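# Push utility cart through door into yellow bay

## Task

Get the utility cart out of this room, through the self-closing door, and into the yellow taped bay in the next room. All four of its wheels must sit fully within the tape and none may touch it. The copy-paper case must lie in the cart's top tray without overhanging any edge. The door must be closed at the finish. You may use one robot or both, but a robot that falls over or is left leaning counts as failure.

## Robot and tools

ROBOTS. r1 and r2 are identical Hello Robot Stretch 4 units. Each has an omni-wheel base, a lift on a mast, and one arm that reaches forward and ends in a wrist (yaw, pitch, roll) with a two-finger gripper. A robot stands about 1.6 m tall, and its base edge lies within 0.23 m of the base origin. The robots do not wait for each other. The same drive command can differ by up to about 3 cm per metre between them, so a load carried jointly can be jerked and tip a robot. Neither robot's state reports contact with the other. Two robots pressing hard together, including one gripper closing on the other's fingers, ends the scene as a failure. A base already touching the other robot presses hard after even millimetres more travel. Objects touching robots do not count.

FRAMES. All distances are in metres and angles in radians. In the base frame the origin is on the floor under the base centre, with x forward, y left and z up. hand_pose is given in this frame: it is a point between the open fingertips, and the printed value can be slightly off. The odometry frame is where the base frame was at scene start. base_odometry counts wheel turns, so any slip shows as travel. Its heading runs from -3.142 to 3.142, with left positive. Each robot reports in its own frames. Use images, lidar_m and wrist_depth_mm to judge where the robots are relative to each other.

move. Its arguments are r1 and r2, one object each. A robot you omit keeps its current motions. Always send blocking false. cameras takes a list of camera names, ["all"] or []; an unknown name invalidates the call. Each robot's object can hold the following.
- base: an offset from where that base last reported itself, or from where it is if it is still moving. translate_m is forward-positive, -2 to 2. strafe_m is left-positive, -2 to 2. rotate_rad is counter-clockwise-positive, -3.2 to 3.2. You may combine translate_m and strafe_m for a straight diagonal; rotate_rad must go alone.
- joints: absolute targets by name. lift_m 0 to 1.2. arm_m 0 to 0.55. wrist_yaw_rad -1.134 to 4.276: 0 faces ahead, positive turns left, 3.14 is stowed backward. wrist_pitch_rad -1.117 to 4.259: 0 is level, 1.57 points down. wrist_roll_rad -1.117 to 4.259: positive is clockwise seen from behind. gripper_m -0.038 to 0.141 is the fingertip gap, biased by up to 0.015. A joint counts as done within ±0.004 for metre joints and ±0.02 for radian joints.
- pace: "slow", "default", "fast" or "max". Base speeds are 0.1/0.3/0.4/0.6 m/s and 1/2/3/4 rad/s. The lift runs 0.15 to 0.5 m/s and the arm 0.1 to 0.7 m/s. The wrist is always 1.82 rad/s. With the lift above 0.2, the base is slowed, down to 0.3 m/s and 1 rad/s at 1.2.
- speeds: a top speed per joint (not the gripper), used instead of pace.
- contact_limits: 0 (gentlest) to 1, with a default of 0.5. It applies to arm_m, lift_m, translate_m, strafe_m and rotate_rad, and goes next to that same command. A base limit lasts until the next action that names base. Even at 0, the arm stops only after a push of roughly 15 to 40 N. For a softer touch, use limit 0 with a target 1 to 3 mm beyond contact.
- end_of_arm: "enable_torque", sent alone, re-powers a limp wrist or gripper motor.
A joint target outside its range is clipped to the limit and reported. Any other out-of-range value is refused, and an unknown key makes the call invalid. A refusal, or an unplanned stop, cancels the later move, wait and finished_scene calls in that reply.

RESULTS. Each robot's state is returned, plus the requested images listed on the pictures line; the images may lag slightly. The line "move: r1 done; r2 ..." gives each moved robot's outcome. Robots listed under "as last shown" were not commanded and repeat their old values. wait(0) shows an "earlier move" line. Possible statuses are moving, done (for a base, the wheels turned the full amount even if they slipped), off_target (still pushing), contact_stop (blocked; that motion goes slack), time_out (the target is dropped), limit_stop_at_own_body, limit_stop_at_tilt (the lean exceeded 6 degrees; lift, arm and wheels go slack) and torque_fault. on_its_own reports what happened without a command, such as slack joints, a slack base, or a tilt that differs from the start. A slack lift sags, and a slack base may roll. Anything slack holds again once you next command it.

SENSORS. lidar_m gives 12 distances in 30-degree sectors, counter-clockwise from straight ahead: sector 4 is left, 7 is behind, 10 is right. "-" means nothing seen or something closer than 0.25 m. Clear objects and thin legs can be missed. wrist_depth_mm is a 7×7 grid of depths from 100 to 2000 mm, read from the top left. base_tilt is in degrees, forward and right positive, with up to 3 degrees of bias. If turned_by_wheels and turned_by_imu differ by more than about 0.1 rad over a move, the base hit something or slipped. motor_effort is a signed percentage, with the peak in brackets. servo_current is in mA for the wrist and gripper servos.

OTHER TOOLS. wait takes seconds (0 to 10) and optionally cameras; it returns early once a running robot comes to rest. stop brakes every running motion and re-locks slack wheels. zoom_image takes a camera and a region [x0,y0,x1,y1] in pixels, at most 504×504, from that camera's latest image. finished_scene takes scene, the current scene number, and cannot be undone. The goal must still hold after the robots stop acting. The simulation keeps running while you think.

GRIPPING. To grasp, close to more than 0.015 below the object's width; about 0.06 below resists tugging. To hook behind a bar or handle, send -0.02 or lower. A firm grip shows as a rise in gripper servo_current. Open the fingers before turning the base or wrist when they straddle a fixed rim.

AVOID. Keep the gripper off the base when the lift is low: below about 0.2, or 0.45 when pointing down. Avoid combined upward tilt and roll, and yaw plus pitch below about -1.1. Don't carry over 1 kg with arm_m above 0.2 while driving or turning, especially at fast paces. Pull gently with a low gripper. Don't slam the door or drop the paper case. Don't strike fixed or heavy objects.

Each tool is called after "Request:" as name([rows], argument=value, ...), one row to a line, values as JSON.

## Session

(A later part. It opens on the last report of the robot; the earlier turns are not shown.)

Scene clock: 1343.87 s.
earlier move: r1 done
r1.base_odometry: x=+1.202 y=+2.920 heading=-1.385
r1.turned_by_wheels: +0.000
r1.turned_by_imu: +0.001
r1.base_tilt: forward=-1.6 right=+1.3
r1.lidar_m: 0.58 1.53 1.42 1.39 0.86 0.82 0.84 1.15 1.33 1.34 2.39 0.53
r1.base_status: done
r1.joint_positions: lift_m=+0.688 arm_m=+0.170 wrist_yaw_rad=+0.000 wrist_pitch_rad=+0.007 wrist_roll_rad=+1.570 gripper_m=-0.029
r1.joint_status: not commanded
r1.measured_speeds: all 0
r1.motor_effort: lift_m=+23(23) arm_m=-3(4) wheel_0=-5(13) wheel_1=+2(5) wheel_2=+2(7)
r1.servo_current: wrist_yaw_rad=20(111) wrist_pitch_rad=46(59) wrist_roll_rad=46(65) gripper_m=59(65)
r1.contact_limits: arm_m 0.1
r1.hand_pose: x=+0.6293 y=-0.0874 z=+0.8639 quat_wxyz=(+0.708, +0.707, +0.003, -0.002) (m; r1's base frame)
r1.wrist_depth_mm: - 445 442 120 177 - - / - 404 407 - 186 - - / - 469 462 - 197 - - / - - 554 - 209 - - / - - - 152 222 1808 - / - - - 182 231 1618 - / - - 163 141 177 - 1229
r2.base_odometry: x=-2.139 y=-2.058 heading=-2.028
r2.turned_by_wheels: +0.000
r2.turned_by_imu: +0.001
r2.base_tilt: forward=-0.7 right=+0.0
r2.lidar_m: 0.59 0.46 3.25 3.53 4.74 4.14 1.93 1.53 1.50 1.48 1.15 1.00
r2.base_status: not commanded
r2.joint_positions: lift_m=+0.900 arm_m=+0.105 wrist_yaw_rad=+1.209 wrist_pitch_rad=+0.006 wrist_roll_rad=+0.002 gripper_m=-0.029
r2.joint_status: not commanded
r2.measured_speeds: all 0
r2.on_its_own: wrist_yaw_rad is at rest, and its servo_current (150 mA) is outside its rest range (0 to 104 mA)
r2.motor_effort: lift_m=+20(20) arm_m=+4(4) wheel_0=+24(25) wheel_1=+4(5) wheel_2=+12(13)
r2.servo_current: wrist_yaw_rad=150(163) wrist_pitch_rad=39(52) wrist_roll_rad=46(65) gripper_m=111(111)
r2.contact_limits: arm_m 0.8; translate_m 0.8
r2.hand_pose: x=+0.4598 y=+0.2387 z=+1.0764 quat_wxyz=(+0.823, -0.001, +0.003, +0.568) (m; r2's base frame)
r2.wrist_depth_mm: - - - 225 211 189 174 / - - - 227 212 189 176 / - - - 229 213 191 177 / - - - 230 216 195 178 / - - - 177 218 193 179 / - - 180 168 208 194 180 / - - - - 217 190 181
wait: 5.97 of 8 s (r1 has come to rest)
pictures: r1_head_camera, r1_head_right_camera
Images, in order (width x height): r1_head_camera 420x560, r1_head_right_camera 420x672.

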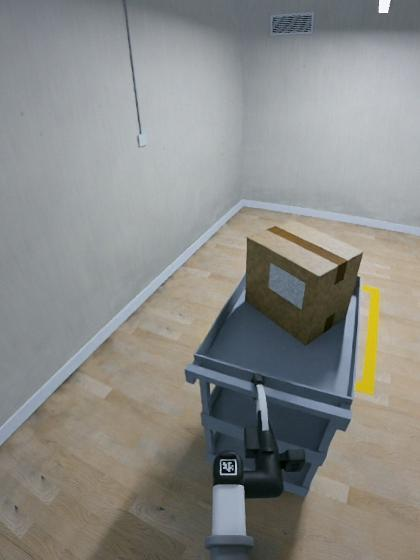

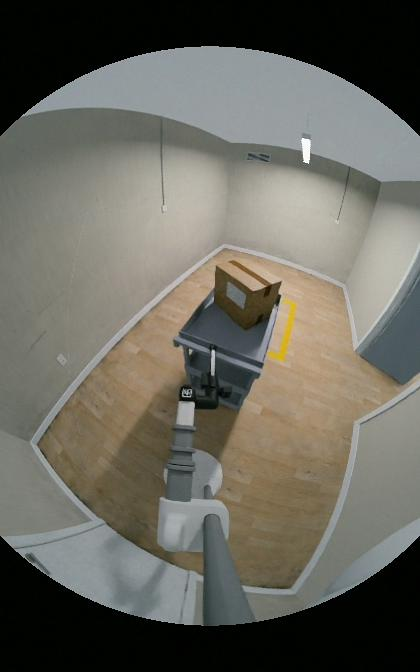

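Request:
move(blocking=false, r1={"base":{"translate_m":0.3,"strafe_m":-0.13},"pace":"slow"})

Request:
wait(seconds=8, cameras=["r1_head_camera","r1_head_right_camera"])

Scene clock: 1352.33 s.
move: r1 moving
r1.base_odometry: x=+1.199 y=+2.907 heading=-1.384
r1.turned_by_wheels: +0.001
r1.turned_by_imu: +0.000
r1.base_tilt: forward=-1.6 right=+1.2
r1.lidar_m: 0.57 1.57 1.45 1.40 0.92 0.85 0.87 1.17 1.33 1.35 2.38 0.53
r1.base_status: translate_m moving; strafe_m moving
r1.joint_positions: lift_m=+0.688 arm_m=+0.170 wrist_yaw_rad=+0.000 wrist_pitch_rad=+0.007 wrist_roll_rad=+1.570 gripper_m=-0.029
r1.joint_status: not commanded
r1.measured_speeds: translate_m=+0.049 strafe_m=-0.021 rotate_rad=-0.003 lift_m=+0.000 arm_m=+0.000 wrist_yaw_rad=+0.000 wrist_pitch_rad=+0.000 wrist_roll_rad=+0.000
r1.motor_effort: lift_m=+23(23) arm_m=+0(4) wheel_0=+10(12) wheel_1=+4(6) wheel_2=-6(8)
r1.servo_current: wrist_yaw_rad=46(72) wrist_pitch_rad=46(52) wrist_roll_rad=59(72) gripper_m=52(59)
r1.contact_limits: arm_m 0.1
r1.hand_pose: x=+0.6293 y=-0.0874 z=+0.8639 quat_wxyz=(+0.708, +0.707, +0.003, -0.002) (m; r1's base frame)
r1.wrist_depth_mm: - 442 439 118 175 175 - / - 399 402 - 185 - - / - 469 466 - 196 - - / - - 559 - 206 - - / - - - 150 221 1756 - / - - - 184 231 1708 - / - - 163 140 176 - 1255
r2.base_odometry: x=-2.139 y=-2.058 heading=-2.028
r2.turned_by_wheels: +0.000
r2.turned_by_imu: +0.000
r2.base_tilt: forward=-0.7 right=+0.0
r2.lidar_m: 0.59 0.46 3.24 3.54 4.73 4.15 1.93 1.56 1.50 1.47 1.15 1.04
r2.base_status: not commanded
r2.joint_positions: lift_m=+0.900 arm_m=+0.105 wrist_yaw_rad=+1.209 wrist_pitch_rad=+0.006 wrist_roll_rad=+0.002 gripper_m=-0.029
r2.joint_status: not commanded
r2.measured_speeds: all 0
r2.motor_effort: lift_m=+20(20) arm_m=+4(4) wheel_0=+24(25) wheel_1=+4(4) wheel_2=+12(13)
r2.servo_current: wrist_yaw_rad=150(150) wrist_pitch_rad=52(52) wrist_roll_rad=52(59) gripper_m=111(111)
r2.contact_limits: arm_m 0.8; translate_m 0.8
r2.hand_pose: x=+0.4598 y=+0.2387 z=+1.0764 quat_wxyz=(+0.823, -0.001, +0.003, +0.568) (m; r2's base frame)
r2.wrist_depth_mm: - - - 226 210 188 174 / - - - 227 213 189 176 / - - - 229 215 191 177 / - - - 231 216 195 179 / - - - 178 218 193 179 / - - 179 167 208 195 180 / - - - - 216 190 181
pictures: none

Scene clock: 1356.30 s.
earlier move: r1 done
r1.base_odometry: x=+1.130 y=+2.601 heading=-1.384
r1.turned_by_wheels: +0.000
r1.turned_by_imu: +0.001
r1.base_tilt: forward=-1.6 right=+1.2
r1.lidar_m: 0.56 1.54 1.43 1.46 1.25 1.13 1.18 1.45 1.33 1.35 2.14 0.57
r1.base_status: done
r1.joint_positions: lift_m=+0.688 arm_m=+0.170 wrist_yaw_rad=+0.001 wrist_pitch_rad=+0.007 wrist_roll_rad=+1.570 gripper_m=-0.029
r1.joint_status: not commanded
r1.measured_speeds: all 0
r1.motor_effort: lift_m=+23(23) arm_m=+4(4) wheel_0=+5(13) wheel_1=+3(9) wheel_2=-1(9)
r1.servo_current: wrist_yaw_rad=46(72) wrist_pitch_rad=46(59) wrist_roll_rad=46(72) gripper_m=52(65)
r1.contact_limits: arm_m 0.1
r1.hand_pose: x=+0.6294 y=-0.0870 z=+0.8639 quat_wxyz=(+0.708, +0.707, +0.003, -0.002) (m; r1's base frame)
r1.wrist_depth_mm: - - - 212 214 1708 - / - - 574 159 217 - - / - 466 445 219 221 - - / - 484 477 164 225 - - / - - 539 167 229 - - / - - 569 175 230 - - / - - 163 - 236 - -
r2.base_odometry: x=-2.139 y=-2.058 heading=-2.028
r2.turned_by_wheels: +0.000
r2.turned_by_imu: +0.001
r2.base_tilt: forward=-0.7 right=+0.0
r2.lidar_m: 0.58 0.43 3.23 3.53 4.73 4.14 1.92 1.54 1.51 1.45 1.16 1.01
r2.base_status: not commanded
r2.joint_positions: lift_m=+0.900 arm_m=+0.105 wrist_yaw_rad=+1.209 wrist_pitch_rad=+0.006 wrist_roll_rad=+0.002 gripper_m=-0.029
r2.joint_status: not commanded
r2.measured_speeds: all 0
r2.on_its_own: wrist_yaw_rad is at rest, and its servo_current (137 mA) is outside its rest range (0 to 104 mA)
r2.motor_effort: lift_m=+20(20) arm_m=+4(4) wheel_0=+24(25) wheel_1=+4(5) wheel_2=+12(13)
r2.servo_current: wrist_yaw_rad=137(156) wrist_pitch_rad=46(52) wrist_roll_rad=52(65) gripper_m=104(117)
r2.contact_limits: arm_m 0.8; translate_m 0.8
r2.hand_pose: x=+0.4598 y=+0.2387 z=+1.0764 quat_wxyz=(+0.823, -0.001, +0.003, +0.568) (m; r2's base frame)
r2.wrist_depth_mm: - - - 225 211 189 174 / - - - 227 212 189 176 / - - - 229 214 190 177 / - - - 231 216 195 178 / - - - 177 218 193 179 / - - 179 167 208 195 180 / - - - - 216 190 181
wait: 3.97 of 8 s (r1 has come to rest)
pictures: r1_head_camera, r1_head_right_camera
Images, in order (width x height): r1_head_camera 420x560, r1_head_right_camera 420x672.

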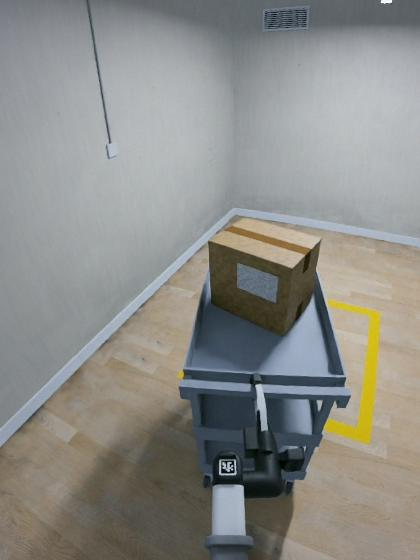

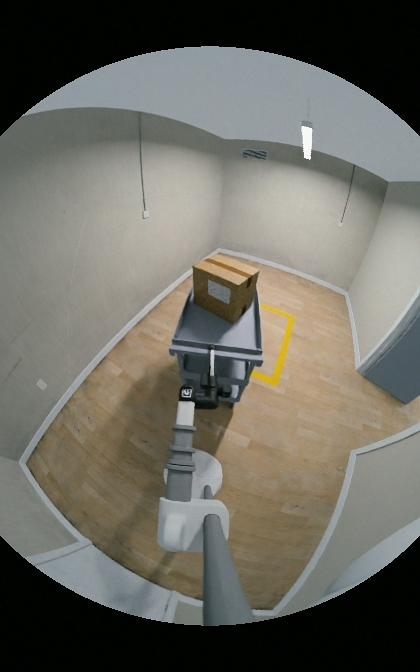

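Request:
move(blocking=false, r1={"base":{"strafe_m":0.45},"pace":"slow"})

Request:
wait(seconds=8)

Request:
move(blocking=false, r1={"base":{"rotate_rad":-0.35},"pace":"slow"})

Request:
wait(seconds=8, cameras=["r1_head_camera","r1_head_right_camera"])

Scene clock: 1363.60 s.
move: r1 moving
r1.base_odometry: x=+1.144 y=+2.604 heading=-1.385
r1.turned_by_wheels: +0.000
r1.turned_by_imu: -0.001
r1.base_tilt: forward=-1.6 right=+1.3
r1.lidar_m: 0.57 1.52 1.41 1.48 1.25 1.14 1.16 1.45 1.36 1.37 2.16 0.57
r1.base_status: strafe_m moving
r1.joint_positions: lift_m=+0.688 arm_m=+0.170 wrist_yaw_rad=+0.001 wrist_pitch_rad=+0.007 wrist_roll_rad=+1.570 gripper_m=-0.029
r1.joint_status: not commanded
r1.measured_speeds: translate_m=+0.001 strafe_m=+0.056 rotate_rad=-0.004 lift_m=+0.000 arm_m=+0.000 wrist_yaw_rad=+0.000 wrist_pitch_rad=+0.000 wrist_roll_rad=+0.000
r1.motor_effort: lift_m=+23(23) arm_m=+4(4) wheel_0=-9(9) wheel_1=+6(7) wheel_2=+0(1)
r1.servo_current: wrist_yaw_rad=52(52) wrist_pitch_rad=52(52) wrist_roll_rad=52(72) gripper_m=59(59)
r1.contact_limits: arm_m 0.1
r1.hand_pose: x=+0.6294 y=-0.0870 z=+0.8639 quat_wxyz=(+0.708, +0.707, +0.003, -0.002) (m; r1's base frame)
r1.wrist_depth_mm: - - - 216 217 1708 - / - - 585 160 220 - - / - 469 449 222 224 - - / - 488 480 224 228 - - / - - 530 228 230 - - / - - 574 175 231 - - / - - 163 126 236 - -
r2.base_odometry: x=-2.139 y=-2.058 heading=-2.028
r2.turned_by_wheels: +0.000
r2.turned_by_imu: +0.000
r2.base_tilt: forward=-0.7 right=+0.0
r2.lidar_m: 0.57 0.44 3.23 3.50 4.74 4.15 1.94 1.53 1.50 1.45 1.17 1.02
r2.base_status: not commanded
r2.joint_positions: lift_m=+0.900 arm_m=+0.105 wrist_yaw_rad=+1.209 wrist_pitch_rad=+0.006 wrist_roll_rad=+0.002 gripper_m=-0.029
r2.joint_status: not commanded
r2.measured_speeds: all 0
r2.motor_effort: lift_m=+20(20) arm_m=+4(4) wheel_0=+24(24) wheel_1=+4(5) wheel_2=+12(13)
r2.servo_current: wrist_yaw_rad=137(156) wrist_pitch_rad=46(52) wrist_roll_rad=46(52) gripper_m=104(111)
r2.contact_limits: arm_m 0.8; translate_m 0.8
r2.hand_pose: x=+0.4598 y=+0.2387 z=+1.0764 quat_wxyz=(+0.823, -0.001, +0.003, +0.568) (m; r2's base frame)
r2.wrist_depth_mm: - - - 226 211 189 174 / - - - 228 213 189 175 / - - - 229 215 191 177 / - - - 231 216 195 179 / - - - 178 218 193 179 / - - 179 167 208 195 180 / - - - - 217 190 180
pictures: none

Scene clock: 1368.73 s.
earlier move: r1 done
r1.base_odometry: x=+1.572 y=+2.684 heading=-1.385
r1.turned_by_wheels: +0.000
r1.turned_by_imu: +0.000
r1.base_tilt: forward=-1.6 right=+1.3
r1.lidar_m: 0.61 1.11 1.01 1.05 1.05 0.95 0.95 1.29 1.76 1.79 2.52 0.47
r1.base_status: done
r1.joint_positions: lift_m=+0.688 arm_m=+0.170 wrist_yaw_rad=-0.003 wrist_pitch_rad=+0.007 wrist_roll_rad=+1.570 gripper_m=-0.029
r1.joint_status: not commanded
r1.measured_speeds: all 0
r1.motor_effort: lift_m=+23(23) arm_m=-4(4) wheel_0=-4(14) wheel_1=+1(8) wheel_2=-1(5)
r1.servo_current: wrist_yaw_rad=52(72) wrist_pitch_rad=46(59) wrist_roll_rad=52(85) gripper_m=59(65)
r1.contact_limits: arm_m 0.1
r1.hand_pose: x=+0.6291 y=-0.0882 z=+0.8639 quat_wxyz=(+0.708, +0.707, +0.002, -0.003) (m; r1's base frame)
r1.wrist_depth_mm: - 359 353 - 148 148 - / - 427 430 - 160 161 - / - - 539 105 176 - - / - - - 118 196 609 - / - - - - 218 1618 - / - - 181 - 182 1537 1308 / - - 163 155 279 - 1138
r2.base_odometry: x=-2.139 y=-2.058 heading=-2.028
r2.turned_by_wheels: +0.000
r2.turned_by_imu: +0.001
r2.base_tilt: forward=-0.7 right=+0.0
r2.lidar_m: 0.59 0.45 3.24 3.52 4.74 4.13 1.91 1.51 1.50 1.46 1.16 1.01
r2.base_status: not commanded
r2.joint_positions: lift_m=+0.900 arm_m=+0.105 wrist_yaw_rad=+1.209 wrist_pitch_rad=+0.006 wrist_roll_rad=+0.002 gripper_m=-0.029
r2.joint_status: not commanded
r2.measured_speeds: all 0
r2.on_its_own: wrist_yaw_rad is at rest, and its servo_current (137 mA) is outside its rest range (0 to 104 mA)
r2.motor_effort: lift_m=+20(20) arm_m=+4(4) wheel_0=+24(25) wheel_1=+4(5) wheel_2=+12(13)
r2.servo_current: wrist_yaw_rad=137(163) wrist_pitch_rad=46(59) wrist_roll_rad=52(65) gripper_m=98(117)
r2.contact_limits: arm_m 0.8; translate_m 0.8
r2.hand_pose: x=+0.4598 y=+0.2387 z=+1.0764 quat_wxyz=(+0.823, -0.001, +0.003, +0.568) (m; r2's base frame)
r2.wrist_depth_mm: - - - 225 211 188 175 / - - - 228 212 189 175 / - - - 229 214 192 176 / - - - 231 216 195 178 / - - - 177 217 193 179 / - - 179 167 208 195 180 / - - - - 216 190 180
wait: 5.13 of 8 s (r1 has come to rest)
pictures: none

Scene clock: 1369.23 s.
move: r1 moving
r1.base_odometry: x=+1.572 y=+2.684 heading=-1.507
r1.turned_by_wheels: -0.123
r1.turned_by_imu: -0.122
r1.base_tilt: forward=-1.6 right=+1.2
r1.lidar_m: 0.59 1.16 1.03 1.04 1.12 0.95 0.93 1.18 1.75 1.75 2.58 0.50
r1.base_status: rotate_rad moving
r1.joint_positions: lift_m=+0.688 arm_m=+0.170 wrist_yaw_rad=+0.009 wrist_pitch_rad=+0.007 wrist_roll_rad=+1.570 gripper_m=-0.029
r1.joint_status: not commanded
r1.measured_speeds: translate_m=+0.001 strafe_m=+0.000 rotate_rad=-0.488 lift_m=+0.000 arm_m=+0.000 wrist_yaw_rad=+0.005 wrist_pitch_rad=+0.000 wrist_roll_rad=+0.000
r1.motor_effort: lift_m=+23(23) arm_m=-1(4) wheel_0=+20(20) wheel_1=+10(10) wheel_2=+13(13)
r1.servo_current: wrist_yaw_rad=65(65) wrist_pitch_rad=46(52) wrist_roll_rad=52(59) gripper_m=52(65)
r1.contact_limits: arm_m 0.1
r1.hand_pose: x=+0.6301 y=-0.0847 z=+0.8639 quat_wxyz=(+0.708, +0.707, +0.006, +0.001) (m; r1's base frame)
r1.wrist_depth_mm: - 364 364 - 152 153 - / - 399 410 104 165 166 - / - 517 496 112 180 - - / - - - 122 196 - - / - - - - 216 1661 - / - - 181 - 230 1576 1308 / - - 163 156 163 - 1255
r2.base_odometry: x=-2.139 y=-2.058 heading=-2.028
r2.turned_by_wheels: +0.000
r2.turned_by_imu: +0.000
r2.base_tilt: forward=-0.7 right=+0.0
r2.lidar_m: 0.58 0.43 3.24 3.53 4.75 4.12 1.93 1.53 1.48 1.47 1.15 1.06
r2.base_status: not commanded
r2.joint_positions: lift_m=+0.900 arm_m=+0.105 wrist_yaw_rad=+1.209 wrist_pitch_rad=+0.006 wrist_roll_rad=+0.002 gripper_m=-0.029
r2.joint_status: not commanded
r2.measured_speeds: all 0
r2.motor_effort: lift_m=+20(20) arm_m=+4(4) wheel_0=+24(24) wheel_1=+4(5) wheel_2=+12(13)
r2.servo_current: wrist_yaw_rad=143(150) wrist_pitch_rad=46(52) wrist_roll_rad=52(65) gripper_m=111(111)
r2.contact_limits: arm_m 0.8; translate_m 0.8
r2.hand_pose: x=+0.4598 y=+0.2387 z=+1.0764 quat_wxyz=(+0.823, -0.001, +0.003, +0.568) (m; r2's base frame)
r2.wrist_depth_mm: - - - 224 211 189 174 / - - - 227 213 189 176 / - - - 229 215 191 177 / - - - 231 216 195 178 / - - - 177 217 193 179 / - - 179 168 208 195 180 / - - - - 216 190 181
pictures: none

Scene clock: 1370.20 s.
earlier move: r1 done
r1.base_odometry: x=+1.572 y=+2.685 heading=-1.734
r1.turned_by_wheels: -0.227
r1.turned_by_imu: -0.228
r1.base_tilt: forward=-1.6 right=+1.2
r1.lidar_m: 0.56 1.38 1.06 1.02 1.10 1.01 0.97 1.04 1.60 1.73 1.85 0.59
r1.base_status: done
r1.joint_positions: lift_m=+0.688 arm_m=+0.170 wrist_yaw_rad=+0.001 wrist_pitch_rad=+0.007 wrist_roll_rad=+1.570 gripper_m=-0.029
r1.joint_status: not commanded
r1.measured_speeds: all 0
r1.motor_effort: lift_m=+23(23) arm_m=+3(4) wheel_0=+2(20) wheel_1=+4(11) wheel_2=-2(13)
r1.servo_current: wrist_yaw_rad=52(72) wrist_pitch_rad=52(59) wrist_roll_rad=52(65) gripper_m=59(65)
r1.contact_limits: arm_m 0.1
r1.hand_pose: x=+0.6293 y=-0.0873 z=+0.8639 quat_wxyz=(+0.708, +0.707, +0.003, -0.002) (m; r1's base frame)
r1.wrist_depth_mm: - - - 232 233 1708 1205 / - - - 231 233 1756 - / - - 517 232 233 - - / - 473 462 231 232 - - / - 530 508 230 232 - - / - - 539 175 232 - - / - - 179 167 231 - -
r2.base_odometry: x=-2.139 y=-2.058 heading=-2.028
r2.turned_by_wheels: +0.000
r2.turned_by_imu: +0.000
r2.base_tilt: forward=-0.7 right=+0.1
r2.lidar_m: 0.59 0.45 3.23 3.51 4.73 4.13 1.92 1.52 1.50 1.46 1.14 1.04
r2.base_status: not commanded
r2.joint_positions: lift_m=+0.900 arm_m=+0.105 wrist_yaw_rad=+1.209 wrist_pitch_rad=+0.006 wrist_roll_rad=+0.002 gripper_m=-0.029
r2.joint_status: not commanded
r2.measured_speeds: all 0
r2.on_its_own: wrist_yaw_rad is at rest, and its servo_current (143 mA) is outside its rest range (0 to 104 mA)
r2.motor_effort: lift_m=+20(20) arm_m=+4(4) wheel_0=+24(24) wheel_1=+4(5) wheel_2=+12(13)
r2.servo_current: wrist_yaw_rad=143(150) wrist_pitch_rad=46(52) wrist_roll_rad=52(65) gripper_m=111(111)
r2.contact_limits: arm_m 0.8; translate_m 0.8
r2.hand_pose: x=+0.4598 y=+0.2387 z=+1.0764 quat_wxyz=(+0.823, -0.001, +0.003, +0.568) (m; r2's base frame)
r2.wrist_depth_mm: - - - 225 211 187 174 / - - - 228 212 190 176 / - - - 229 214 191 177 / - - - 232 216 195 179 / - - - 177 217 193 179 / - - 179 167 208 195 180 / - - - - 216 189 181
wait: 0.97 of 8 s (r1 has come to rest)
pictures: r1_head_camera, r1_head_right_camera
Images, in order (width x height): r1_head_camera 420x560, r1_head_right_camera 420x672.

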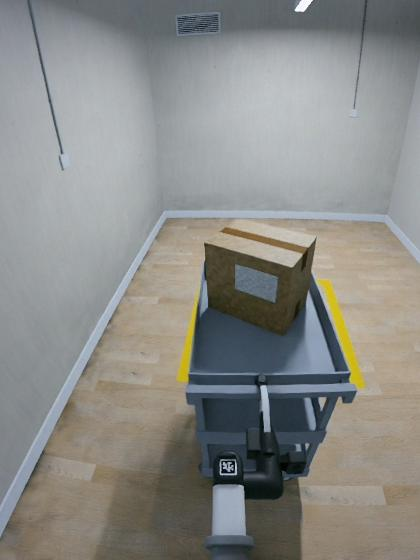

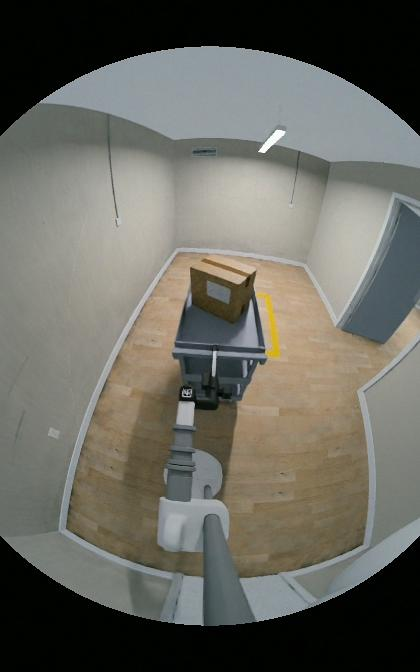

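Request:
move(blocking=false, r1={"base":{"translate_m":0.3,"strafe_m":-0.02},"pace":"slow"})

Request:
wait(seconds=8, cameras=["r1_head_camera","r1_head_right_camera"])

Scene clock: 1376.60 s.
move: r1 moving
r1.base_odometry: x=+1.569 y=+2.673 heading=-1.734
r1.turned_by_wheels: +0.000
r1.turned_by_imu: +0.000
r1.base_tilt: forward=-1.6 right=+1.3
r1.lidar_m: 0.54 1.38 1.06 1.01 1.14 1.04 0.97 1.06 1.63 1.72 1.87 0.58
r1.base_status: translate_m moving; strafe_m moving
r1.joint_positions: lift_m=+0.688 arm_m=+0.170 wrist_yaw_rad=+0.001 wrist_pitch_rad=+0.007 wrist_roll_rad=+1.570 gripper_m=-0.029
r1.joint_status: not commanded
r1.measured_speeds: translate_m=+0.049 strafe_m=-0.003 rotate_rad=-0.001 lift_m=+0.000 arm_m=+0.000 wrist_yaw_rad=+0.000 wrist_pitch_rad=+0.000 wrist_roll_rad=+0.000
r1.motor_effort: lift_m=+23(23) arm_m=+4(4) wheel_0=+6(7) wheel_1=+5(7) wheel_2=-9(9)
r1.servo_current: wrist_yaw_rad=59(78) wrist_pitch_rad=52(59) wrist_roll_rad=39(59) gripper_m=59(59)
r1.contact_limits: arm_m 0.1
r1.hand_pose: x=+0.6293 y=-0.0873 z=+0.8639 quat_wxyz=(+0.708, +0.707, +0.003, -0.002) (m; r1's base frame)
r1.wrist_depth_mm: - - - 232 231 1708 1205 / - - - 231 233 1756 - / - - 504 232 232 - - / - 473 473 232 233 - - / - 530 508 231 233 - - / - - 549 174 232 - - / - - 178 167 231 - -
r2.base_odometry: x=-2.139 y=-2.058 heading=-2.028
r2.turned_by_wheels: +0.000
r2.turned_by_imu: +0.000
r2.base_tilt: forward=-0.7 right=+0.0
r2.lidar_m: 0.60 0.43 3.22 3.55 4.76 4.16 1.94 1.52 1.50 1.45 1.16 1.01
r2.base_status: not commanded
r2.joint_positions: lift_m=+0.900 arm_m=+0.105 wrist_yaw_rad=+1.209 wrist_pitch_rad=+0.006 wrist_roll_rad=+0.002 gripper_m=-0.029
r2.joint_status: not commanded
r2.measured_speeds: all 0
r2.motor_effort: lift_m=+20(20) arm_m=+4(4) wheel_0=+24(25) wheel_1=+4(4) wheel_2=+12(13)
r2.servo_current: wrist_yaw_rad=150(150) wrist_pitch_rad=46(52) wrist_roll_rad=52(52) gripper_m=111(111)
r2.contact_limits: arm_m 0.8; translate_m 0.8
r2.hand_pose: x=+0.4598 y=+0.2387 z=+1.0764 quat_wxyz=(+0.823, -0.001, +0.003, +0.568) (m; r2's base frame)
r2.wrist_depth_mm: - - - 225 211 188 174 / - - - 228 213 190 175 / - - - 229 215 191 177 / - - - 231 216 195 179 / - - - 177 218 193 179 / - - 179 167 208 195 180 / - - - - 217 189 181
pictures: none

Scene clock: 1380.40 s.
earlier move: r1 done
r1.base_odometry: x=+1.503 y=+2.392 heading=-1.734
r1.turned_by_wheels: -0.001
r1.turned_by_imu: -0.002
r1.base_tilt: forward=-1.6 right=+1.3
r1.lidar_m: 0.57 1.38 1.04 1.03 1.11 1.34 1.26 1.38 1.80 1.73 2.33 0.56
r1.base_status: done
r1.joint_positions: lift_m=+0.688 arm_m=+0.170 wrist_yaw_rad=-0.002 wrist_pitch_rad=+0.007 wrist_roll_rad=+1.570 gripper_m=-0.029
r1.joint_status: not commanded
r1.measured_speeds: all 0
r1.motor_effort: lift_m=+22(23) arm_m=+3(4) wheel_0=+1(9) wheel_1=+2(7) wheel_2=-5(10)
r1.servo_current: wrist_yaw_rad=59(78) wrist_pitch_rad=46(59) wrist_roll_rad=46(65) gripper_m=52(65)
r1.contact_limits: arm_m 0.1
r1.hand_pose: x=+0.6291 y=-0.0879 z=+0.8639 quat_wxyz=(+0.708, +0.707, +0.002, -0.003) (m; r1's base frame)
r1.wrist_depth_mm: - - - 213 214 1661 - / - - 564 218 219 - - / - 455 455 222 222 - - / - 496 480 224 226 - - / - - 544 227 230 - - / - - 585 173 231 - - / - - 179 145 236 - -
r2.base_odometry: x=-2.139 y=-2.058 heading=-2.028
r2.turned_by_wheels: +0.000
r2.turned_by_imu: +0.001
r2.base_tilt: forward=-0.7 right=+0.0
r2.lidar_m: 0.61 0.46 3.25 3.52 4.73 4.13 1.93 1.53 1.50 1.47 1.15 1.05
r2.base_status: not commanded
r2.joint_positions: lift_m=+0.900 arm_m=+0.105 wrist_yaw_rad=+1.209 wrist_pitch_rad=+0.006 wrist_roll_rad=+0.002 gripper_m=-0.029
r2.joint_status: not commanded
r2.measured_speeds: all 0
r2.on_its_own: wrist_yaw_rad is at rest, and its servo_current (150 mA) is outside its rest range (0 to 104 mA)
r2.motor_effort: lift_m=+20(20) arm_m=+4(4) wheel_0=+24(25) wheel_1=+4(5) wheel_2=+12(13)
r2.servo_current: wrist_yaw_rad=150(163) wrist_pitch_rad=46(52) wrist_roll_rad=59(59) gripper_m=104(111)
r2.contact_limits: arm_m 0.8; translate_m 0.8
r2.hand_pose: x=+0.4598 y=+0.2387 z=+1.0764 quat_wxyz=(+0.823, -0.001, +0.003, +0.568) (m; r2's base frame)
r2.wrist_depth_mm: - - - 226 211 188 175 / - - - 226 212 189 176 / - - - 229 214 191 177 / - - - 231 216 195 178 / - - - 177 217 193 180 / - - 179 167 208 195 180 / - - - - 216 189 180
wait: 3.80 of 8 s (r1 has come to rest)
pictures: r1_head_camera, r1_head_right_camera
Images, in order (width x height): r1_head_camera 420x560, r1_head_right_camera 420x672.

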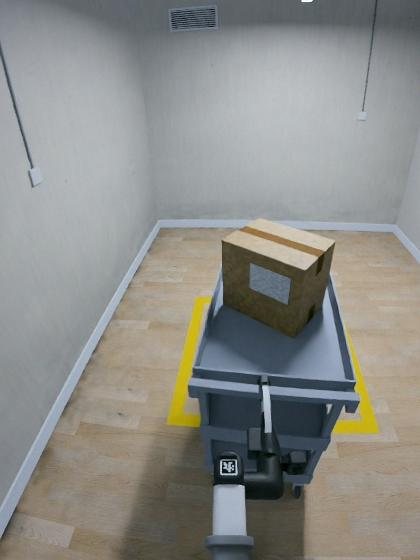

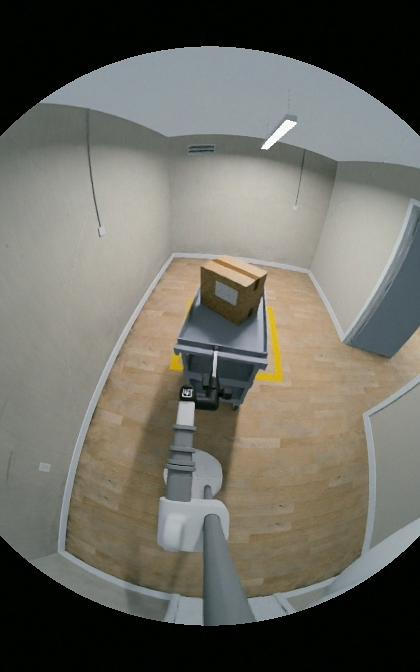

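Request:
move(blocking=false, r1={"base":{"translate_m":0.24,"strafe_m":-0.09},"pace":"slow"})

Request:
wait(seconds=8, cameras=["all"])

Scene clock: 1385.17 s.
move: r1 moving
r1.base_odometry: x=+1.497 y=+2.381 heading=-1.734
r1.turned_by_wheels: +0.000
r1.turned_by_imu: +0.000
r1.base_tilt: forward=-1.6 right=+1.3
r1.lidar_m: 0.56 1.37 1.06 1.03 1.14 1.33 1.28 1.35 1.80 1.71 2.33 0.58
r1.base_status: translate_m moving; strafe_m moving
r1.joint_positions: lift_m=+0.688 arm_m=+0.170 wrist_yaw_rad=-0.002 wrist_pitch_rad=+0.007 wrist_roll_rad=+1.570 gripper_m=-0.029
r1.joint_status: not commanded
r1.measured_speeds: translate_m=+0.048 strafe_m=-0.018 rotate_rad=+0.001 lift_m=+0.000 arm_m=+0.000 wrist_yaw_rad=+0.000 wrist_pitch_rad=+0.000 wrist_roll_rad=+0.000
r1.motor_effort: lift_m=+22(23) arm_m=+4(4) wheel_0=+5(6) wheel_1=+4(5) wheel_2=-8(10)
r1.servo_current: wrist_yaw_rad=46(59) wrist_pitch_rad=52(52) wrist_roll_rad=39(65) gripper_m=59(59)
r1.contact_limits: arm_m 0.1
r1.hand_pose: x=+0.6291 y=-0.0879 z=+0.8639 quat_wxyz=(+0.708, +0.707, +0.002, -0.003) (m; r1's base frame)
r1.wrist_depth_mm: - - - 213 215 1708 - / - - 559 159 218 - - / - 455 452 220 222 - - / - 488 477 165 226 - - / - - 539 228 229 - - / - - 580 173 231 - - / - - 178 169 237 - -
r2.base_odometry: x=-2.139 y=-2.058 heading=-2.028
r2.turned_by_wheels: +0.000
r2.turned_by_imu: +0.000
r2.base_tilt: forward=-0.7 right=+0.0
r2.lidar_m: 0.58 0.46 3.25 3.53 4.71 4.15 1.93 1.54 1.51 1.45 1.15 1.05
r2.base_status: not commanded
r2.joint_positions: lift_m=+0.900 arm_m=+0.105 wrist_yaw_rad=+1.209 wrist_pitch_rad=+0.006 wrist_roll_rad=+0.002 gripper_m=-0.029
r2.joint_status: not commanded
r2.measured_speeds: all 0
r2.motor_effort: lift_m=+20(20) arm_m=+4(4) wheel_0=+24(24) wheel_1=+4(5) wheel_2=+12(12)
r2.servo_current: wrist_yaw_rad=143(156) wrist_pitch_rad=46(52) wrist_roll_rad=39(52) gripper_m=98(111)
r2.contact_limits: arm_m 0.8; translate_m 0.8
r2.hand_pose: x=+0.4598 y=+0.2387 z=+1.0764 quat_wxyz=(+0.823, -0.001, +0.003, +0.568) (m; r2's base frame)
r2.wrist_depth_mm: - - - 226 211 189 174 / - - - 228 212 189 176 / - - - 230 215 191 177 / - - - 231 216 195 178 / - - - 178 217 193 179 / - - 179 168 208 195 180 / - - - - 217 190 181
pictures: none

Scene clock: 1388.43 s.
earlier move: r1 done
r1.base_odometry: x=+1.376 y=+2.170 heading=-1.734
r1.turned_by_wheels: +0.001
r1.turned_by_imu: +0.001
r1.base_tilt: forward=-1.6 right=+1.2
r1.lidar_m: 0.54 1.48 1.12 1.10 1.19 1.54 1.51 1.64 1.68 1.65 2.12 0.54
r1.base_status: done
r1.joint_positions: lift_m=+0.688 arm_m=+0.170 wrist_yaw_rad=+0.000 wrist_pitch_rad=+0.007 wrist_roll_rad=+1.570 gripper_m=-0.029
r1.joint_status: not commanded
r1.measured_speeds: all 0
r1.motor_effort: lift_m=+22(23) arm_m=+4(4) wheel_0=+6(11) wheel_1=+3(6) wheel_2=+0(10)
r1.servo_current: wrist_yaw_rad=39(72) wrist_pitch_rad=46(65) wrist_roll_rad=39(72) gripper_m=59(65)
r1.contact_limits: arm_m 0.1
r1.hand_pose: x=+0.6293 y=-0.0875 z=+0.8639 quat_wxyz=(+0.708, +0.707, +0.002, -0.003) (m; r1's base frame)
r1.wrist_depth_mm: - - - 147 204 - - / - 549 496 150 209 - - / - 439 439 155 215 - - / - 500 492 159 221 - - / - - 564 164 227 - - / - - 615 173 233 1708 - / - - 178 144 241 1430 1308
r2.base_odometry: x=-2.139 y=-2.058 heading=-2.028
r2.turned_by_wheels: +0.000
r2.turned_by_imu: +0.000
r2.base_tilt: forward=-0.8 right=+0.0
r2.lidar_m: 0.57 0.43 3.24 3.51 4.72 4.16 1.91 1.51 1.51 1.48 1.17 1.03
r2.base_status: not commanded
r2.joint_positions: lift_m=+0.900 arm_m=+0.105 wrist_yaw_rad=+1.209 wrist_pitch_rad=+0.006 wrist_roll_rad=+0.002 gripper_m=-0.029
r2.joint_status: not commanded
r2.measured_speeds: all 0
r2.on_its_own: wrist_yaw_rad is at rest, and its servo_current (143 mA) is outside its rest range (0 to 104 mA)
r2.motor_effort: lift_m=+20(20) arm_m=+4(4) wheel_0=+24(25) wheel_1=+4(5) wheel_2=+12(13)
r2.servo_current: wrist_yaw_rad=143(156) wrist_pitch_rad=46(52) wrist_roll_rad=52(59) gripper_m=98(111)
r2.contact_limits: arm_m 0.8; translate_m 0.8
r2.hand_pose: x=+0.4598 y=+0.2387 z=+1.0764 quat_wxyz=(+0.823, -0.001, +0.003, +0.568) (m; r2's base frame)
r2.wrist_depth_mm: - - - 226 211 189 175 / - - - 227 212 190 175 / - - - 228 215 191 177 / - - - 231 216 195 179 / - - - 178 217 193 179 / - - 179 167 208 195 179 / - - - - 217 189 181
wait: 3.27 of 8 s (r1 has come to rest)
pictures: r1_head_camera, r1_head_left_camera, r1_head_right_camera, r1_wrist_camera, r2_head_camera, r2_head_left_camera, r2_head_right_camera, r2_wrist_camera
Images, in order (width x height): r1_head_camera 420x560, r1_head_left_camera 420x672, r1_head_right_camera 420x672, r1_wrist_camera 616x392, r2_head_camera 420x560, r2_head_left_camera 420x672, r2_head_right_camera 420x672, r2_wrist_camera 616x392.

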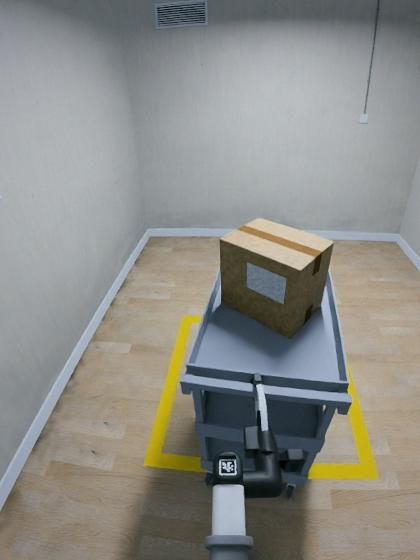

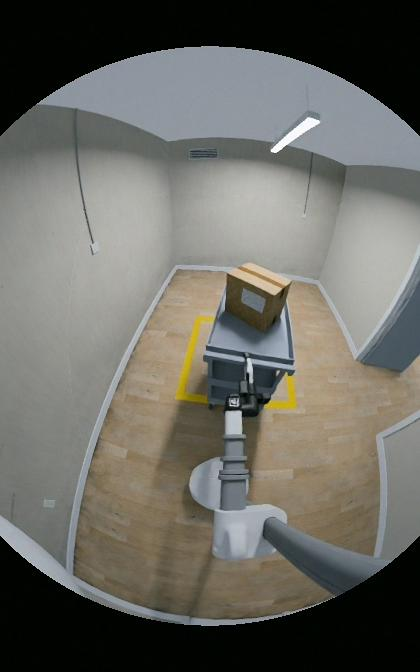

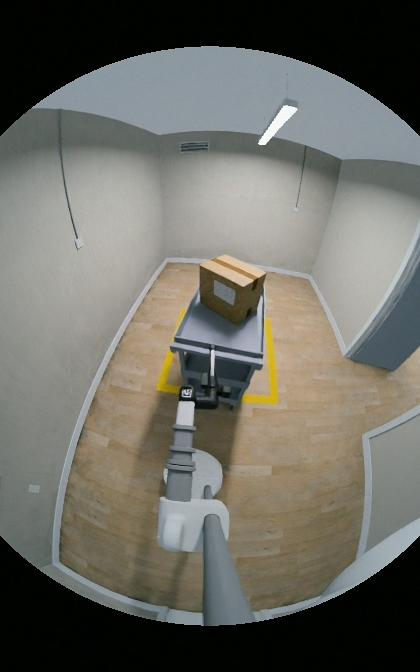

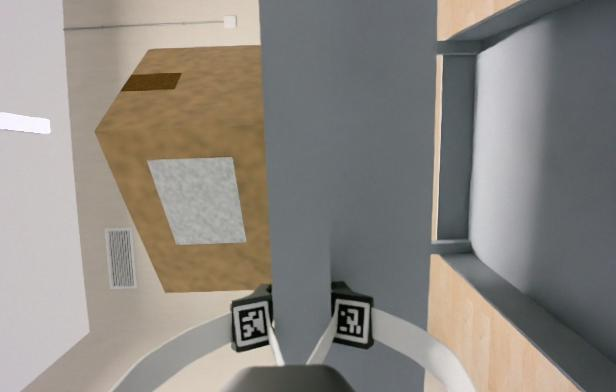

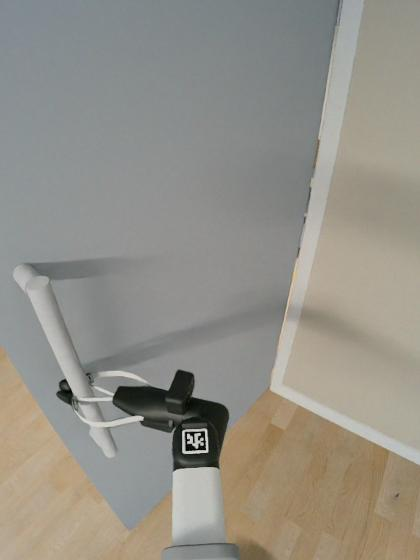

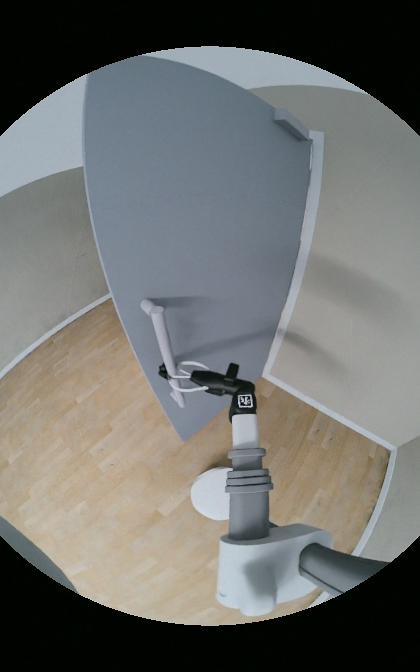

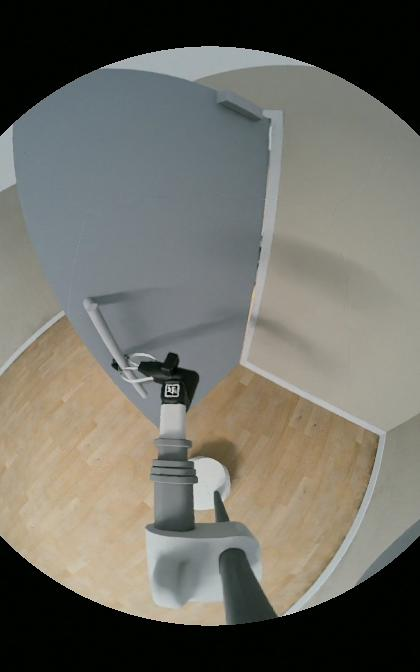

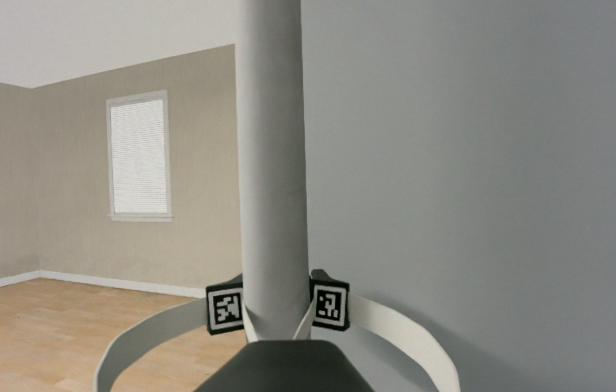

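Request:
move(blocking=false, r1={"base":{"translate_m":0.14,"strafe_m":-0.03},"pace":"slow"})

Request:
wait(seconds=8, cameras=["r1_head_camera","r1_head_left_camera","r1_head_right_camera"])

Request:
zoom_image(camera="r1_head_camera", region=[100, 240, 400, 560])

Request:
zoom_image(camera="r1_head_left_camera", region=[130, 240, 350, 460])

Scene clock: 1396.50 s.
move: r1 moving
r1.base_odometry: x=+1.371 y=+2.158 heading=-1.733
r1.turned_by_wheels: +0.000
r1.turned_by_imu: +0.000
r1.base_tilt: forward=-1.6 right=+1.3
r1.lidar_m: 0.57 1.48 1.14 1.09 1.19 1.59 1.53 1.64 1.72 1.66 2.12 0.55
r1.base_status: translate_m moving; strafe_m moving
r1.joint_positions: lift_m=+0.688 arm_m=+0.170 wrist_yaw_rad=+0.000 wrist_pitch_rad=+0.007 wrist_roll_rad=+1.570 gripper_m=-0.029
r1.joint_status: not commanded
r1.measured_speeds: translate_m=+0.049 strafe_m=-0.010 rotate_rad=+0.002 lift_m=+0.000 arm_m=+0.000 wrist_yaw_rad=+0.000 wrist_pitch_rad=+0.000 wrist_roll_rad=+0.000
r1.motor_effort: lift_m=+23(23) arm_m=+4(4) wheel_0=+9(10) wheel_1=+3(7) wheel_2=-7(7)
r1.servo_current: wrist_yaw_rad=52(65) wrist_pitch_rad=46(59) wrist_roll_rad=59(59) gripper_m=46(59)
r1.contact_limits: arm_m 0.1
r1.hand_pose: x=+0.6293 y=-0.0875 z=+0.8639 quat_wxyz=(+0.708, +0.707, +0.002, -0.003) (m; r1's base frame)
r1.wrist_depth_mm: - - - 147 204 - - / - 554 500 150 209 - - / - 442 439 154 215 - - / - 500 488 159 221 - - / - - 564 164 227 - - / - - 621 173 230 1756 - / - - 179 145 240 1464 1308
r2.base_odometry: x=-2.139 y=-2.058 heading=-2.028
r2.turned_by_wheels: +0.000
r2.turned_by_imu: +0.000
r2.base_tilt: forward=-0.6 right=+0.0
r2.lidar_m: 0.57 0.43 3.23 3.50 4.70 4.12 1.95 1.52 1.50 1.47 1.15 1.03
r2.base_status: not commanded
r2.joint_positions: lift_m=+0.900 arm_m=+0.105 wrist_yaw_rad=+1.209 wrist_pitch_rad=+0.006 wrist_roll_rad=+0.002 gripper_m=-0.029
r2.joint_status: not commanded
r2.measured_speeds: all 0
r2.motor_effort: lift_m=+20(20) arm_m=+4(4) wheel_0=+25(25) wheel_1=+4(4) wheel_2=+12(13)
r2.servo_current: wrist_yaw_rad=143(150) wrist_pitch_rad=46(52) wrist_roll_rad=52(59) gripper_m=104(104)
r2.contact_limits: arm_m 0.8; translate_m 0.8
r2.hand_pose: x=+0.4598 y=+0.2387 z=+1.0764 quat_wxyz=(+0.823, -0.001, +0.003, +0.568) (m; r2's base frame)
r2.wrist_depth_mm: - - - 224 211 188 174 / - - - 227 212 189 176 / - - - 229 214 191 177 / - - - 231 216 195 179 / - - - 177 217 193 179 / - - 179 167 208 195 180 / - - - - 216 190 181
pictures: none

Scene clock: 1398.70 s.
earlier move: r1 done
r1.base_odometry: x=+1.323 y=+2.037 heading=-1.734
r1.turned_by_wheels: +0.000
r1.turned_by_imu: -0.001
r1.base_tilt: forward=-1.6 right=+1.2
r1.lidar_m: 0.57 1.49 1.13 1.10 1.18 1.72 1.65 1.81 1.69 1.64 2.03 0.56
r1.base_status: done
r1.joint_positions: lift_m=+0.688 arm_m=+0.170 wrist_yaw_rad=+0.000 wrist_pitch_rad=+0.007 wrist_roll_rad=+1.570 gripper_m=-0.029
r1.joint_status: not commanded
r1.measured_speeds: all 0
r1.motor_effort: lift_m=+23(23) arm_m=+4(4) wheel_0=+2(10) wheel_1=+2(7) wheel_2=-4(7)
r1.servo_current: wrist_yaw_rad=52(78) wrist_pitch_rad=52(59) wrist_roll_rad=39(65) gripper_m=46(59)
r1.contact_limits: arm_m 0.1
r1.hand_pose: x=+0.6293 y=-0.0875 z=+0.8639 quat_wxyz=(+0.708, +0.707, +0.002, -0.003) (m; r1's base frame)
r1.wrist_depth_mm: - - - - 207 - - / - - 517 154 213 - - / - 445 442 216 218 - - / - 496 484 162 224 - - / - - 554 226 227 - - / - - 615 173 231 1756 - / - - 179 145 240 1499 -
r2.base_odometry: x=-2.139 y=-2.058 heading=-2.028
r2.turned_by_wheels: +0.000
r2.turned_by_imu: +0.000
r2.base_tilt: forward=-0.7 right=+0.0
r2.lidar_m: 0.57 0.43 3.22 3.49 4.74 4.11 1.96 1.52 1.50 1.49 1.17 1.03
r2.base_status: not commanded
r2.joint_positions: lift_m=+0.900 arm_m=+0.105 wrist_yaw_rad=+1.209 wrist_pitch_rad=+0.006 wrist_roll_rad=+0.002 gripper_m=-0.029
r2.joint_status: not commanded
r2.measured_speeds: all 0
r2.on_its_own: wrist_yaw_rad is at rest, and its servo_current (150 mA) is outside its rest range (0 to 104 mA)
r2.motor_effort: lift_m=+20(20) arm_m=+4(4) wheel_0=+24(25) wheel_1=+4(5) wheel_2=+12(13)
r2.servo_current: wrist_yaw_rad=150(150) wrist_pitch_rad=46(52) wrist_roll_rad=39(59) gripper_m=104(111)
r2.contact_limits: arm_m 0.8; translate_m 0.8
r2.hand_pose: x=+0.4598 y=+0.2387 z=+1.0764 quat_wxyz=(+0.823, -0.001, +0.003, +0.568) (m; r2's base frame)
r2.wrist_depth_mm: - - - 225 211 188 174 / - - - 227 213 189 176 / - - - 230 215 191 177 / - - - 232 216 195 178 / - - - 177 217 193 180 / - - 179 167 208 195 181 / - - - - 216 190 181
wait: 2.20 of 8 s (r1 has come to rest)
pictures: r1_head_camera, r1_head_left_camera, r1_head_right_camera
Images, in order (width x height): r1_head_camera 420x560, r1_head_left_camera 420x672, r1_head_right_camera 420x672.

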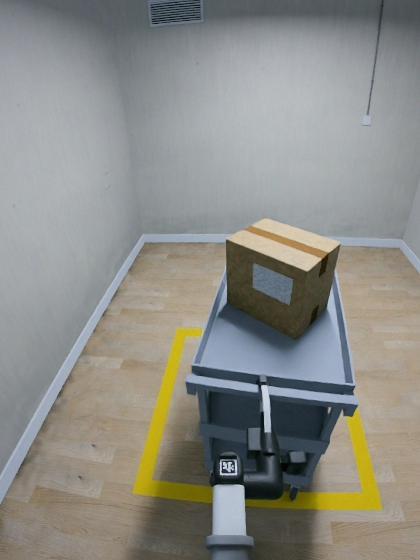

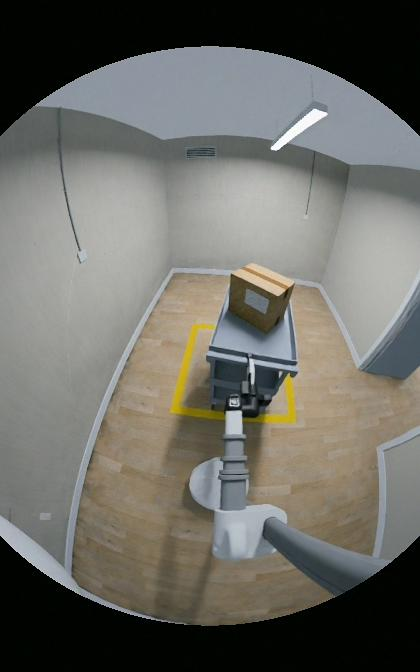

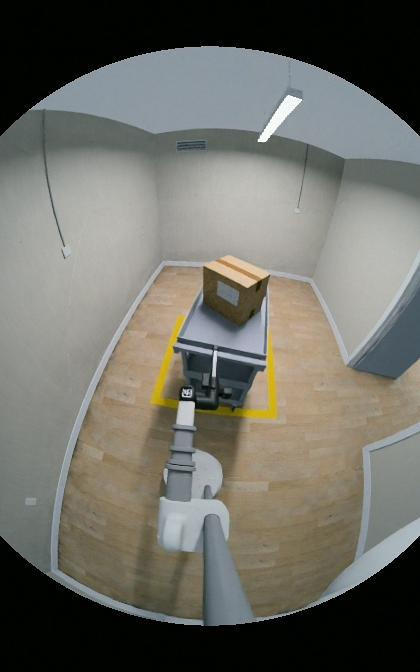

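Scaled by 1.575 from the camera's 420x560 image, which has a finer 600x800 frame.

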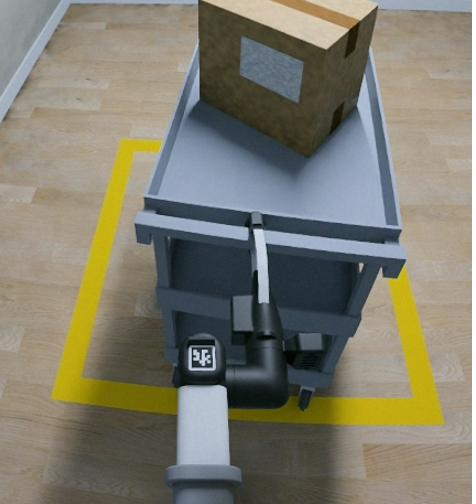

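Scaled by 2.291 from the camera's 420x672 image, which has a finer 600x960 frame.

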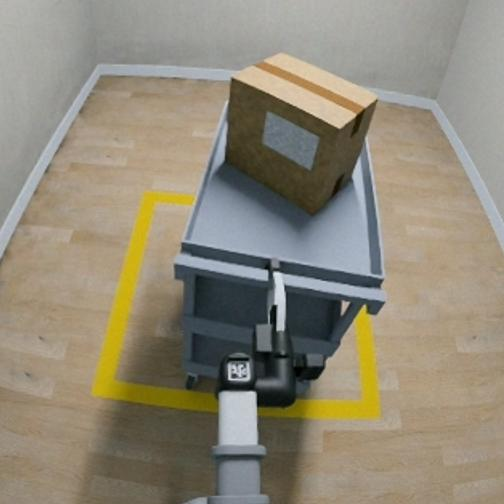

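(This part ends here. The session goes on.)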